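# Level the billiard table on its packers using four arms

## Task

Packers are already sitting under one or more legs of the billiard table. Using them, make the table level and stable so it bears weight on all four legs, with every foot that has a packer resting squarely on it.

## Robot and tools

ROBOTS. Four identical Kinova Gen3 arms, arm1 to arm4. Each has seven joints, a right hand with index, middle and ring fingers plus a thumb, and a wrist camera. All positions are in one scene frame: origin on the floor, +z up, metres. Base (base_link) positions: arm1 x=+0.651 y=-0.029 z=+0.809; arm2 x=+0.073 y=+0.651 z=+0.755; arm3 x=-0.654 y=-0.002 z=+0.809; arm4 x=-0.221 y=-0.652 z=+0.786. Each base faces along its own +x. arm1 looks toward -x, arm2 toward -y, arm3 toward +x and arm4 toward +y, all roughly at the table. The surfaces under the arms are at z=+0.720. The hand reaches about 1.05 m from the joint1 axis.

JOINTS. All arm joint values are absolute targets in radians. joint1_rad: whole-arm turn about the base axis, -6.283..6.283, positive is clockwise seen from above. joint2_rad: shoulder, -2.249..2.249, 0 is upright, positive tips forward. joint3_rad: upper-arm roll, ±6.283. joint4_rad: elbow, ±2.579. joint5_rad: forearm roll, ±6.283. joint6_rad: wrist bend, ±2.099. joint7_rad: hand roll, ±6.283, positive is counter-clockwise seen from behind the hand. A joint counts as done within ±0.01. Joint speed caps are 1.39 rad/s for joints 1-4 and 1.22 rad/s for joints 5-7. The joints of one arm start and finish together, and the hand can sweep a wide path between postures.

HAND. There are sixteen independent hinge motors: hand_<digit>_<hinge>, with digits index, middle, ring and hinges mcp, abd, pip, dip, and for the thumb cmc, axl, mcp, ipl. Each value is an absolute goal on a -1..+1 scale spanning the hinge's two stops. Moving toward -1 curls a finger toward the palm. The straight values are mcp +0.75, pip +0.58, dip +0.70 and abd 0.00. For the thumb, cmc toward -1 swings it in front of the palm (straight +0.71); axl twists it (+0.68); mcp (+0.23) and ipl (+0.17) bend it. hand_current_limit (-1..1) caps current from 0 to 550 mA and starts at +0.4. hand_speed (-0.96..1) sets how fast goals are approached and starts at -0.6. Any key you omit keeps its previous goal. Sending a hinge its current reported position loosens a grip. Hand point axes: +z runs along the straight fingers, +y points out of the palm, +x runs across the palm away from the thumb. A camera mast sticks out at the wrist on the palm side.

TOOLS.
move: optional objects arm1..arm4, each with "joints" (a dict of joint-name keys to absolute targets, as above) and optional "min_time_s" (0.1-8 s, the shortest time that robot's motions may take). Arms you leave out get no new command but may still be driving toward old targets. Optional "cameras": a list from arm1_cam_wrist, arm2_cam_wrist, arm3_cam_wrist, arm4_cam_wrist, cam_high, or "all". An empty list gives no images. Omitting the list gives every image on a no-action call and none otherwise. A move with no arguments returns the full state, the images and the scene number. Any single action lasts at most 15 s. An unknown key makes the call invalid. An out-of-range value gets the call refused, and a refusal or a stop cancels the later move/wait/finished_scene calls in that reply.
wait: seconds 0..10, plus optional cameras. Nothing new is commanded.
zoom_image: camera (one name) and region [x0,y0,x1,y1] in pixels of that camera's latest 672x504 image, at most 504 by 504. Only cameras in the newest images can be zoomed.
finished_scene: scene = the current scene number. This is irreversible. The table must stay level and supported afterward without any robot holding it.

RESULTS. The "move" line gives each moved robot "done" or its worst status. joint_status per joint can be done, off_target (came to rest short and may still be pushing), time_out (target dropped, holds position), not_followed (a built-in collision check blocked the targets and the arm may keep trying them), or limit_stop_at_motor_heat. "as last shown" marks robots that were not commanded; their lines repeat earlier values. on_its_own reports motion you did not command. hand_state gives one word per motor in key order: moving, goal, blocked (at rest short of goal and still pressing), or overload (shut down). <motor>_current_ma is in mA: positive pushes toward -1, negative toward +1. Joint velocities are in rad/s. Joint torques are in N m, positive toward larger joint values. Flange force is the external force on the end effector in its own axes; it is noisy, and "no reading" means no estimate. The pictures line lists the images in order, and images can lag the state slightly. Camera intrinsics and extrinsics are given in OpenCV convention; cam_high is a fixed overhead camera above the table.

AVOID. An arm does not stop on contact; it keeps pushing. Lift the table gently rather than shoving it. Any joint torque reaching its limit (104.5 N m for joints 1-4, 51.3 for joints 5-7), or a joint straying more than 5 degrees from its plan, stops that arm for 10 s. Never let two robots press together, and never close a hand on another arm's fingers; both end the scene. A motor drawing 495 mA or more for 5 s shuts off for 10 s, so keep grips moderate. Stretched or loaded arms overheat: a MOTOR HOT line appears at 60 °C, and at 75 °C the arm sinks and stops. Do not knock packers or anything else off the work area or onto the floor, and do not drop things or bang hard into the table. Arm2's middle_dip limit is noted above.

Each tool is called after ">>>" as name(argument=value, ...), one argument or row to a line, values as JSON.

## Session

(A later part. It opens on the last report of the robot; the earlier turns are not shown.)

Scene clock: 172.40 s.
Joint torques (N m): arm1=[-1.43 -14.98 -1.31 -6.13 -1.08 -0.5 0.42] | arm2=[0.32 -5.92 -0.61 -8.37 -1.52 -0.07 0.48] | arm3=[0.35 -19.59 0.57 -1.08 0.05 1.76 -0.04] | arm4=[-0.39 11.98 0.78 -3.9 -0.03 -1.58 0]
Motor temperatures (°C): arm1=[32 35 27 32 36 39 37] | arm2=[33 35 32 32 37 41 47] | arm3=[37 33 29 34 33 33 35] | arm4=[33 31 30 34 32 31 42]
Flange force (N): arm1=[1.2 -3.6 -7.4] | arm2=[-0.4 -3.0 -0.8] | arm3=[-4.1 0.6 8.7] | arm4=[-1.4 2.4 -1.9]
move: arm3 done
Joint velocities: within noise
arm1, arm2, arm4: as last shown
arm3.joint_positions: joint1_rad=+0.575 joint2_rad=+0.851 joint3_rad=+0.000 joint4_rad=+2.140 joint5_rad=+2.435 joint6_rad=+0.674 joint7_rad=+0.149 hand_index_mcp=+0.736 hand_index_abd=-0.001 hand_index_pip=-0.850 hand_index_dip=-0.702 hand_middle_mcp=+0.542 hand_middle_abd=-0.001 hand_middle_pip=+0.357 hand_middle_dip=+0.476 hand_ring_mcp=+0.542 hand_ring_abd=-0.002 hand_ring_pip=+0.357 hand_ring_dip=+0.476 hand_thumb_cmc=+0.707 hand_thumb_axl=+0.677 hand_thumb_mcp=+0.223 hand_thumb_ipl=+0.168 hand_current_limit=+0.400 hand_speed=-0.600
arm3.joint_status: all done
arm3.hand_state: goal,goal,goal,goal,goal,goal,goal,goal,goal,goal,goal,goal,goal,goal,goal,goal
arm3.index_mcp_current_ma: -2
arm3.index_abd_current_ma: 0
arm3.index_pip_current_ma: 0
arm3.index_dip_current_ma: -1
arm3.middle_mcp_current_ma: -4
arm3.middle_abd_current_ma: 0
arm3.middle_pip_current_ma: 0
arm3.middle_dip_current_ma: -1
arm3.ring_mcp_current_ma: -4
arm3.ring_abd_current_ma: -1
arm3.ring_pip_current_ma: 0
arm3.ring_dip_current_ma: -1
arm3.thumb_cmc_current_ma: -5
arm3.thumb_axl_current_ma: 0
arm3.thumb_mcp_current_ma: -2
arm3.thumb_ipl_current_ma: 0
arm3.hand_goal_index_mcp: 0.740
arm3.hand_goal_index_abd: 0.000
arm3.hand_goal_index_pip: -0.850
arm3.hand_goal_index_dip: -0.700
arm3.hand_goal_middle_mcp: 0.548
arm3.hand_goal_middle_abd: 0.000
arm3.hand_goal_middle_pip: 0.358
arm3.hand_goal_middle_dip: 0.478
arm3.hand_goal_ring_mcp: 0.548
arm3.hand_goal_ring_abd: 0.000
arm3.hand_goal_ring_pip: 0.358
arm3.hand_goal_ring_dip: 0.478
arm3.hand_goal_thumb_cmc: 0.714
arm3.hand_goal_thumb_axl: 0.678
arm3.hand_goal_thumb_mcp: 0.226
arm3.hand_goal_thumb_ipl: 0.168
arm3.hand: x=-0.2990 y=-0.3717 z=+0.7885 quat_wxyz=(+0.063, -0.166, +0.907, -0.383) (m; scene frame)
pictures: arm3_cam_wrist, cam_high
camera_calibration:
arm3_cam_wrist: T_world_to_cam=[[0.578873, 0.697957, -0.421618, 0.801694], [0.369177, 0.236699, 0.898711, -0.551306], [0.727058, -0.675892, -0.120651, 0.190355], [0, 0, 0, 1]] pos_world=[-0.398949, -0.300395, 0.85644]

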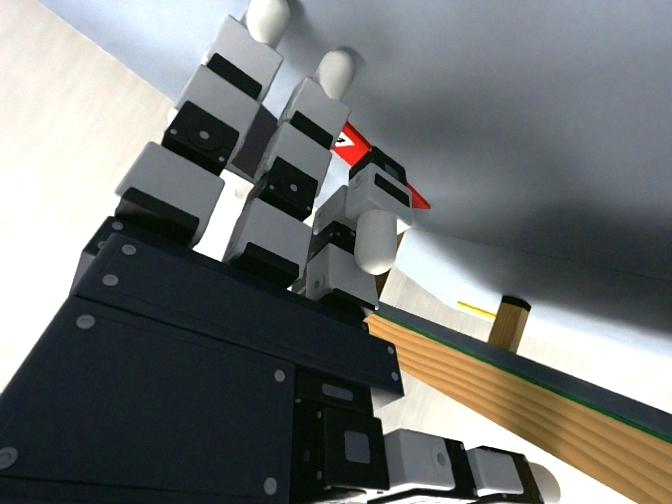

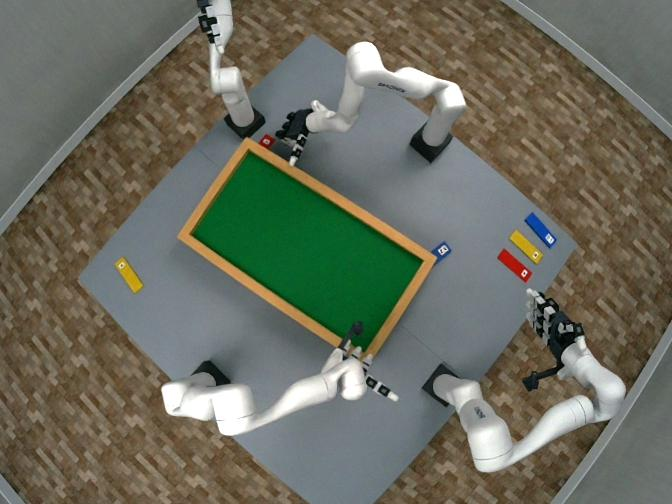

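>>> move(
  arm3={"joints": {"hand_index_mcp": 0.95, "hand_index_pip": 0.576, "hand_index_dip": 0.696, "hand_middle_mcp": 0.95, "hand_middle_pip": 0.576, "hand_middle_dip": 0.696}},
  cameras=["arm3_cam_wrist"],
)

>>> zoom_image(
  camera="arm3_cam_wrist",
  region=[300, 80, 560, 340],
)

Scene clock: 174.03 s.
Joint torques (N m): arm1=[-1.52 -15.05 -1.34 -6.09 -1.08 -0.5 0.44] | arm2=[0.3 -6.02 -0.55 -8.4 -1.41 -0.12 0.42] | arm3=[0.36 -19.75 0.56 -1.1 0.05 1.79 -0.01] | arm4=[-0.46 11.98 0.72 -3.9 0.01 -1.6 -0.04]
Motor temperatures (°C): arm1=[32 35 27 32 36 39 37] | arm2=[33 35 32 32 37 41 47] | arm3=[37 33 29 34 33 33 35] | arm4=[33 31 30 34 32 31 42]
Flange force (N): arm1=[0.9 -3.4 -7.3] | arm2=[-0.3 -3.2 -0.4] | arm3=[-4.1 0.8 9.0] | arm4=[-1.4 2.5 -2.0]
move: arm3 done
Joint velocities: within noise
arm1, arm2: as last shown
arm3.joint_positions: joint1_rad=+0.575 joint2_rad=+0.851 joint3_rad=+0.000 joint4_rad=+2.140 joint5_rad=+2.435 joint6_rad=+0.674 joint7_rad=+0.149 hand_index_mcp=+0.937 hand_index_abd=-0.001 hand_index_pip=+0.570 hand_index_dip=+0.693 hand_middle_mcp=+0.931 hand_middle_abd=-0.001 hand_middle_pip=+0.570 hand_middle_dip=+0.693 hand_ring_mcp=+0.542 hand_ring_abd=-0.002 hand_ring_pip=+0.357 hand_ring_dip=+0.476 hand_thumb_cmc=+0.707 hand_thumb_axl=+0.677 hand_thumb_mcp=+0.223 hand_thumb_ipl=+0.168 hand_current_limit=+0.400 hand_speed=-0.600
arm3.joint_status: all done
arm3.hand_state: goal,goal,goal,goal,goal,goal,goal,goal,goal,goal,goal,goal,goal,goal,goal,goal
arm3.index_mcp_current_ma: -15
arm3.index_abd_current_ma: 0
arm3.index_pip_current_ma: -4
arm3.index_dip_current_ma: -2
arm3.middle_mcp_current_ma: -25
arm3.middle_abd_current_ma: 0
arm3.middle_pip_current_ma: -4
arm3.middle_dip_current_ma: -1
arm3.ring_mcp_current_ma: -4
arm3.ring_abd_current_ma: -1
arm3.ring_pip_current_ma: 0
arm3.ring_dip_current_ma: -1
arm3.thumb_cmc_current_ma: -5
arm3.thumb_axl_current_ma: 0
arm3.thumb_mcp_current_ma: -2
arm3.thumb_ipl_current_ma: 0
arm3.hand_goal_index_mcp: 0.950
arm3.hand_goal_index_abd: 0.000
arm3.hand_goal_index_pip: 0.576
arm3.hand_goal_index_dip: 0.696
arm3.hand_goal_middle_mcp: 0.950
arm3.hand_goal_middle_abd: 0.000
arm3.hand_goal_middle_pip: 0.576
arm3.hand_goal_middle_dip: 0.696
arm3.hand_goal_ring_mcp: 0.548
arm3.hand_goal_ring_abd: 0.000
arm3.hand_goal_ring_pip: 0.358
arm3.hand_goal_ring_dip: 0.478
arm3.hand_goal_thumb_cmc: 0.714
arm3.hand_goal_thumb_axl: 0.678
arm3.hand_goal_thumb_mcp: 0.226
arm3.hand_goal_thumb_ipl: 0.168
arm3.hand: x=-0.2990 y=-0.3717 z=+0.7885 quat_wxyz=(+0.063, -0.166, +0.907, -0.383) (m; scene frame)
arm4.joint_positions: joint1_rad=+0.750 joint2_rad=-1.000 joint3_rad=+0.000 joint4_rad=+1.346 joint5_rad=-0.124 joint6_rad=+2.019 joint7_rad=+1.794 hand_index_mcp=+0.753 hand_index_abd=+0.000 hand_index_pip=+0.577 hand_index_dip=+0.696 hand_middle_mcp=+0.753 hand_middle_abd=+0.000 hand_middle_pip=+0.577 hand_middle_dip=+0.696 hand_ring_mcp=+0.753 hand_ring_abd=+0.000 hand_ring_pip=+0.577 hand_ring_dip=+0.696 hand_thumb_cmc=+0.714 hand_thumb_axl=+0.677 hand_thumb_mcp=+0.224 hand_thumb_ipl=+0.168 hand_current_limit=+0.400 hand_speed=-0.600
arm4.joint_status: not commanded
arm4.hand_state: goal,goal,goal,goal,goal,goal,goal,goal,goal,goal,goal,goal,goal,goal,goal,goal
arm4.index_mcp_current_ma: 0
arm4.index_abd_current_ma: 0
arm4.index_pip_current_ma: 0
arm4.index_dip_current_ma: 0
arm4.middle_mcp_current_ma: 0
arm4.middle_abd_current_ma: 0
arm4.middle_pip_current_ma: 0
arm4.middle_dip_current_ma: 0
arm4.ring_mcp_current_ma: 0
arm4.ring_abd_current_ma: 0
arm4.ring_pip_current_ma: 0
arm4.ring_dip_current_ma: 0
arm4.thumb_cmc_current_ma: 0
arm4.thumb_axl_current_ma: 0
arm4.thumb_mcp_current_ma: 0
arm4.thumb_ipl_current_ma: 0
arm4.hand_goal_index_mcp: 0.754
arm4.hand_goal_index_abd: 0.000
arm4.hand_goal_index_pip: 0.576
arm4.hand_goal_index_dip: 0.696
arm4.hand_goal_middle_mcp: 0.754
arm4.hand_goal_middle_abd: 0.000
arm4.hand_goal_middle_pip: 0.576
arm4.hand_goal_middle_dip: 0.696
arm4.hand_goal_ring_mcp: 0.754
arm4.hand_goal_ring_abd: 0.000
arm4.hand_goal_ring_pip: 0.576
arm4.hand_goal_ring_dip: 0.696
arm4.hand_goal_thumb_cmc: 0.714
arm4.hand_goal_thumb_axl: 0.678
arm4.hand_goal_thumb_mcp: 0.226
arm4.hand_goal_thumb_ipl: 0.168
arm4.hand: x=-0.3203 y=-0.6152 z=+1.3861 quat_wxyz=(+0.351, -0.484, +0.789, +0.143) (m; scene frame)
pictures: arm3_cam_wrist
camera_calibration:
arm3_cam_wrist: T_world_to_cam=[[0.578894, 0.697905, -0.421677, 0.801737], [0.369238, 0.236714, 0.898682, -0.551253], [0.727011, -0.67594, -0.12066, 0.19033], [0, 0, 0, 1]] pos_world=[-0.398949, -0.300395, 0.85644]

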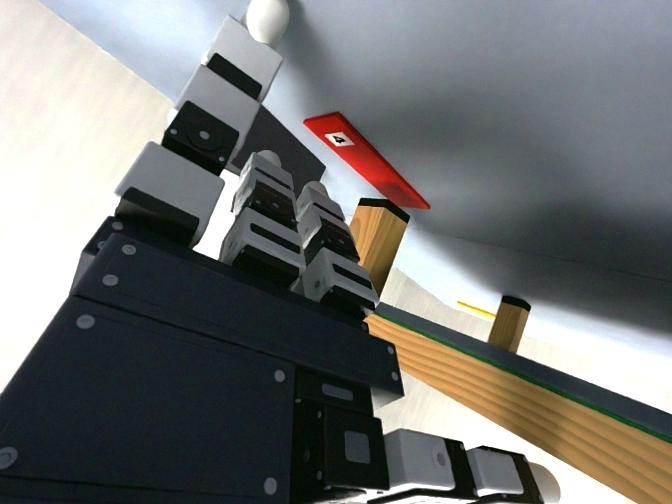

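Scaled by 1.938 from the camera's 672x504 image, which has a finer 960x720 frame.

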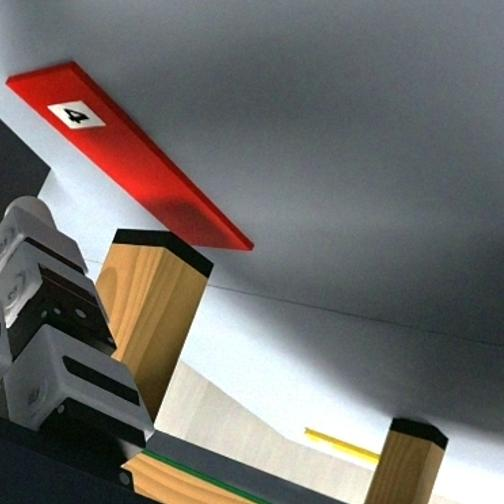

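>>> move(
  arm1={"joints": {"joint1_rad": 0.6129, "joint2_rad": 0.6156, "joint4_rad": 1.4421, "joint6_rad": 1.0674}, "min_time_s": 4},
  cameras=["arm3_cam_wrist"],
)

>>> move(
  arm1={"joints": {"joint1_rad": 0.6126, "joint2_rad": 0.585, "joint4_rad": 1.3981, "joint6_rad": 1.1422}, "min_time_s": 2.5},
  cameras=["arm3_cam_wrist", "cam_high"],
)

>>> zoom_image(
  camera="arm3_cam_wrist",
  region=[300, 80, 560, 340],
)

Scene clock: 178.77 s.
Joint torques (N m): arm1=[0.03 -19.59 0 -8.64 -0.62 -0.57 0.33] | arm2=[0.22 -5.97 -0.53 -8.29 -1.49 -0.19 0.42] | arm3=[0.37 -19.74 0.58 -1.12 0.06 1.79 -0.04] | arm4=[-0.39 12.06 0.69 -3.93 -0.02 -1.59 0]
Motor temperatures (°C): arm1=[32 35 27 32 36 39 37] | arm2=[33 34 32 32 37 41 47] | arm3=[37 33 29 33 33 33 35] | arm4=[33 31 30 34 32 31 42]
Flange force (N): arm1=[2.4 -1.0 1.4] | arm2=[-0.4 -3.4 -0.5] | arm3=[-4.2 0.8 8.9] | arm4=[-1.1 2.3 -1.8]
move: arm1 done
Joint velocities: within noise
arm1.joint_positions: joint1_rad=+0.613 joint2_rad=+0.616 joint3_rad=+0.000 joint4_rad=+1.442 joint5_rad=+0.006 joint6_rad=+1.067 joint7_rad=+0.768 hand_index_mcp=+0.546 hand_index_abd=-0.003 hand_index_pip=+0.354 hand_index_dip=+0.474 hand_middle_mcp=+0.547 hand_middle_abd=-0.001 hand_middle_pip=+0.356 hand_middle_dip=+0.475 hand_ring_mcp=+0.547 hand_ring_abd=-0.001 hand_ring_pip=+0.356 hand_ring_dip=+0.476 hand_thumb_cmc=+0.716 hand_thumb_axl=+0.677 hand_thumb_mcp=+0.224 hand_thumb_ipl=+0.168 hand_current_limit=+0.400 hand_speed=-0.600
arm1.joint_status: all done
arm1.hand_state: goal,goal,goal,goal,goal,goal,goal,goal,goal,goal,goal,goal,goal,goal,goal,goal
arm1.index_mcp_current_ma: -10
arm1.index_abd_current_ma: -11
arm1.index_pip_current_ma: -16
arm1.index_dip_current_ma: -16
arm1.middle_mcp_current_ma: -3
arm1.middle_abd_current_ma: -5
arm1.middle_pip_current_ma: -7
arm1.middle_dip_current_ma: -11
arm1.ring_mcp_current_ma: -3
arm1.ring_abd_current_ma: -2
arm1.ring_pip_current_ma: -6
arm1.ring_dip_current_ma: -9
arm1.thumb_cmc_current_ma: 7
arm1.thumb_axl_current_ma: -3
arm1.thumb_mcp_current_ma: -12
arm1.thumb_ipl_current_ma: -2
arm1.hand_goal_index_mcp: 0.548
arm1.hand_goal_index_abd: 0.000
arm1.hand_goal_index_pip: 0.358
arm1.hand_goal_index_dip: 0.478
arm1.hand_goal_middle_mcp: 0.548
arm1.hand_goal_middle_abd: 0.000
arm1.hand_goal_middle_pip: 0.358
arm1.hand_goal_middle_dip: 0.478
arm1.hand_goal_ring_mcp: 0.548
arm1.hand_goal_ring_abd: 0.000
arm1.hand_goal_ring_pip: 0.358
arm1.hand_goal_ring_dip: 0.478
arm1.hand_goal_thumb_cmc: 0.714
arm1.hand_goal_thumb_axl: 0.678
arm1.hand_goal_thumb_mcp: 0.226
arm1.hand_goal_thumb_ipl: 0.168
arm1.hand: x=+0.1548 y=+0.3184 z=+0.9803 quat_wxyz=(+0.000, -0.753, +0.658, +0.000) (m; scene frame)
arm2, arm3, arm4: as last shown
pictures: arm3_cam_wrist
camera_calibration:
arm3_cam_wrist: T_world_to_cam=[[0.578873, 0.697957, -0.421618, 0.801694], [0.369177, 0.236699, 0.898711, -0.551306], [0.727058, -0.675892, -0.120651, 0.190355], [0, 0, 0, 1]] pos_world=[-0.398949, -0.300395, 0.85644]

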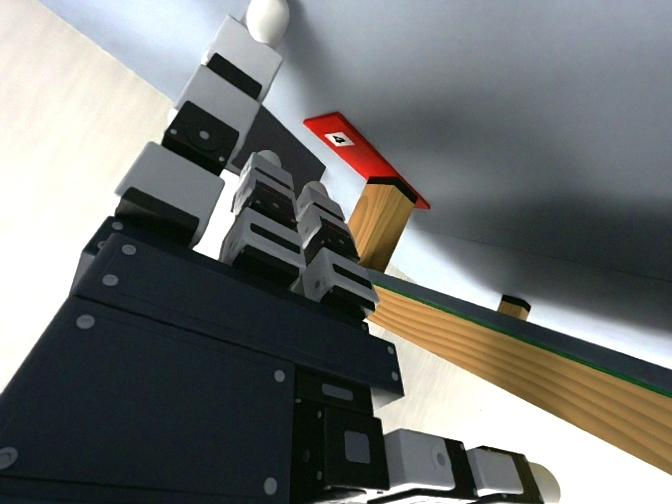

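Scene clock: 181.57 s.
Joint torques (N m): arm1=[0.05 -19.38 0 -8.92 -0.63 -0.54 0.3] | arm2=[0.2 -6.07 -0.64 -8.3 -1.45 -0.19 0.39] | arm3=[0.4 -19.74 0.62 -1.11 0.04 1.77 -0.03] | arm4=[-0.41 12.04 0.74 -3.85 -0.02 -1.57 -0.02]
Motor temperatures (°C): arm1=[32 35 27 32 36 39 37] | arm2=[33 34 32 32 37 41 47] | arm3=[37 33 29 33 33 33 35] | arm4=[33 31 30 34 32 31 42]
Flange force (N): arm1=[2.5 -1.1 1.7] | arm2=[0.0 -3.6 -0.6] | arm3=[-4.1 0.9 8.9] | arm4=[-1.3 2.4 -2.1]
move: arm1 done
Joint velocities: within noise
arm1.joint_positions: joint1_rad=+0.613 joint2_rad=+0.585 joint3_rad=+0.000 joint4_rad=+1.398 joint5_rad=+0.006 joint6_rad=+1.142 joint7_rad=+0.768 hand_index_mcp=+0.547 hand_index_abd=-0.003 hand_index_pip=+0.356 hand_index_dip=+0.476 hand_middle_mcp=+0.547 hand_middle_abd=-0.001 hand_middle_pip=+0.356 hand_middle_dip=+0.475 hand_ring_mcp=+0.547 hand_ring_abd=-0.001 hand_ring_pip=+0.356 hand_ring_dip=+0.476 hand_thumb_cmc=+0.716 hand_thumb_axl=+0.677 hand_thumb_mcp=+0.224 hand_thumb_ipl=+0.168 hand_current_limit=+0.400 hand_speed=-0.600
arm1.joint_status: all done
arm1.hand_state: goal,goal,goal,goal,goal,goal,goal,goal,goal,goal,goal,goal,goal,goal,goal,goal
arm1.index_mcp_current_ma: -2
arm1.index_abd_current_ma: -11
arm1.index_pip_current_ma: -8
arm1.index_dip_current_ma: -10
arm1.middle_mcp_current_ma: -3
arm1.middle_abd_current_ma: -5
arm1.middle_pip_current_ma: -7
arm1.middle_dip_current_ma: -11
arm1.ring_mcp_current_ma: -3
arm1.ring_abd_current_ma: -2
arm1.ring_pip_current_ma: -6
arm1.ring_dip_current_ma: -9
arm1.thumb_cmc_current_ma: 7
arm1.thumb_axl_current_ma: -3
arm1.thumb_mcp_current_ma: -12
arm1.thumb_ipl_current_ma: -2
arm1.hand_goal_index_mcp: 0.548
arm1.hand_goal_index_abd: 0.000
arm1.hand_goal_index_pip: 0.358
arm1.hand_goal_index_dip: 0.478
arm1.hand_goal_middle_mcp: 0.548
arm1.hand_goal_middle_abd: 0.000
arm1.hand_goal_middle_pip: 0.358
arm1.hand_goal_middle_dip: 0.478
arm1.hand_goal_ring_mcp: 0.548
arm1.hand_goal_ring_abd: 0.000
arm1.hand_goal_ring_pip: 0.358
arm1.hand_goal_ring_dip: 0.478
arm1.hand_goal_thumb_cmc: 0.714
arm1.hand_goal_thumb_axl: 0.678
arm1.hand_goal_thumb_mcp: 0.226
arm1.hand_goal_thumb_ipl: 0.168
arm1.hand: x=+0.1549 y=+0.3184 z=+1.0086 quat_wxyz=(+0.000, -0.753, +0.658, +0.000) (m; scene frame)
arm2, arm3, arm4: as last shown
pictures: arm3_cam_wrist, cam_high
camera_calibration:
arm3_cam_wrist: T_world_to_cam=[[0.578873, 0.697957, -0.421618, 0.801694], [0.369177, 0.236699, 0.898711, -0.551306], [0.727058, -0.675892, -0.120651, 0.190355], [0, 0, 0, 1]] pos_world=[-0.398949, -0.300395, 0.85644]

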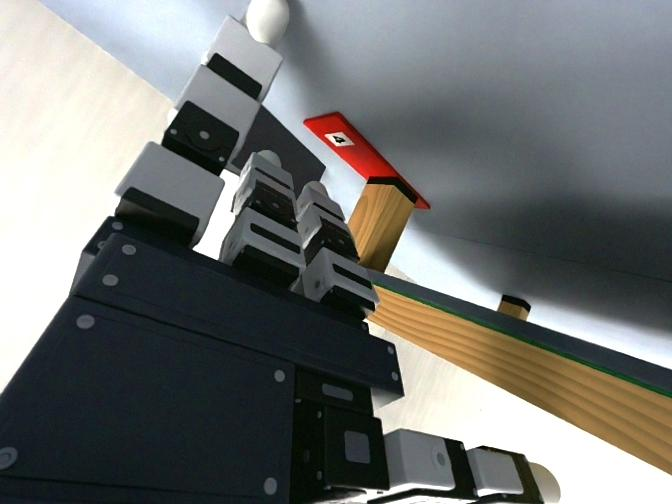

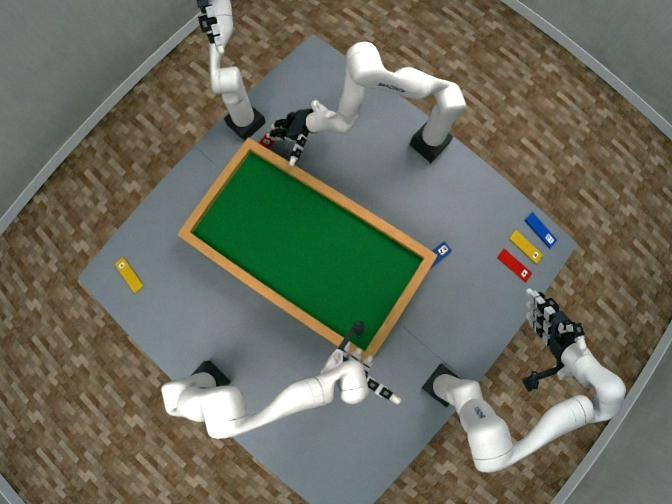

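Scaled by 1.938 from the camera's 672x504 image, which has a finer 960x720 frame.

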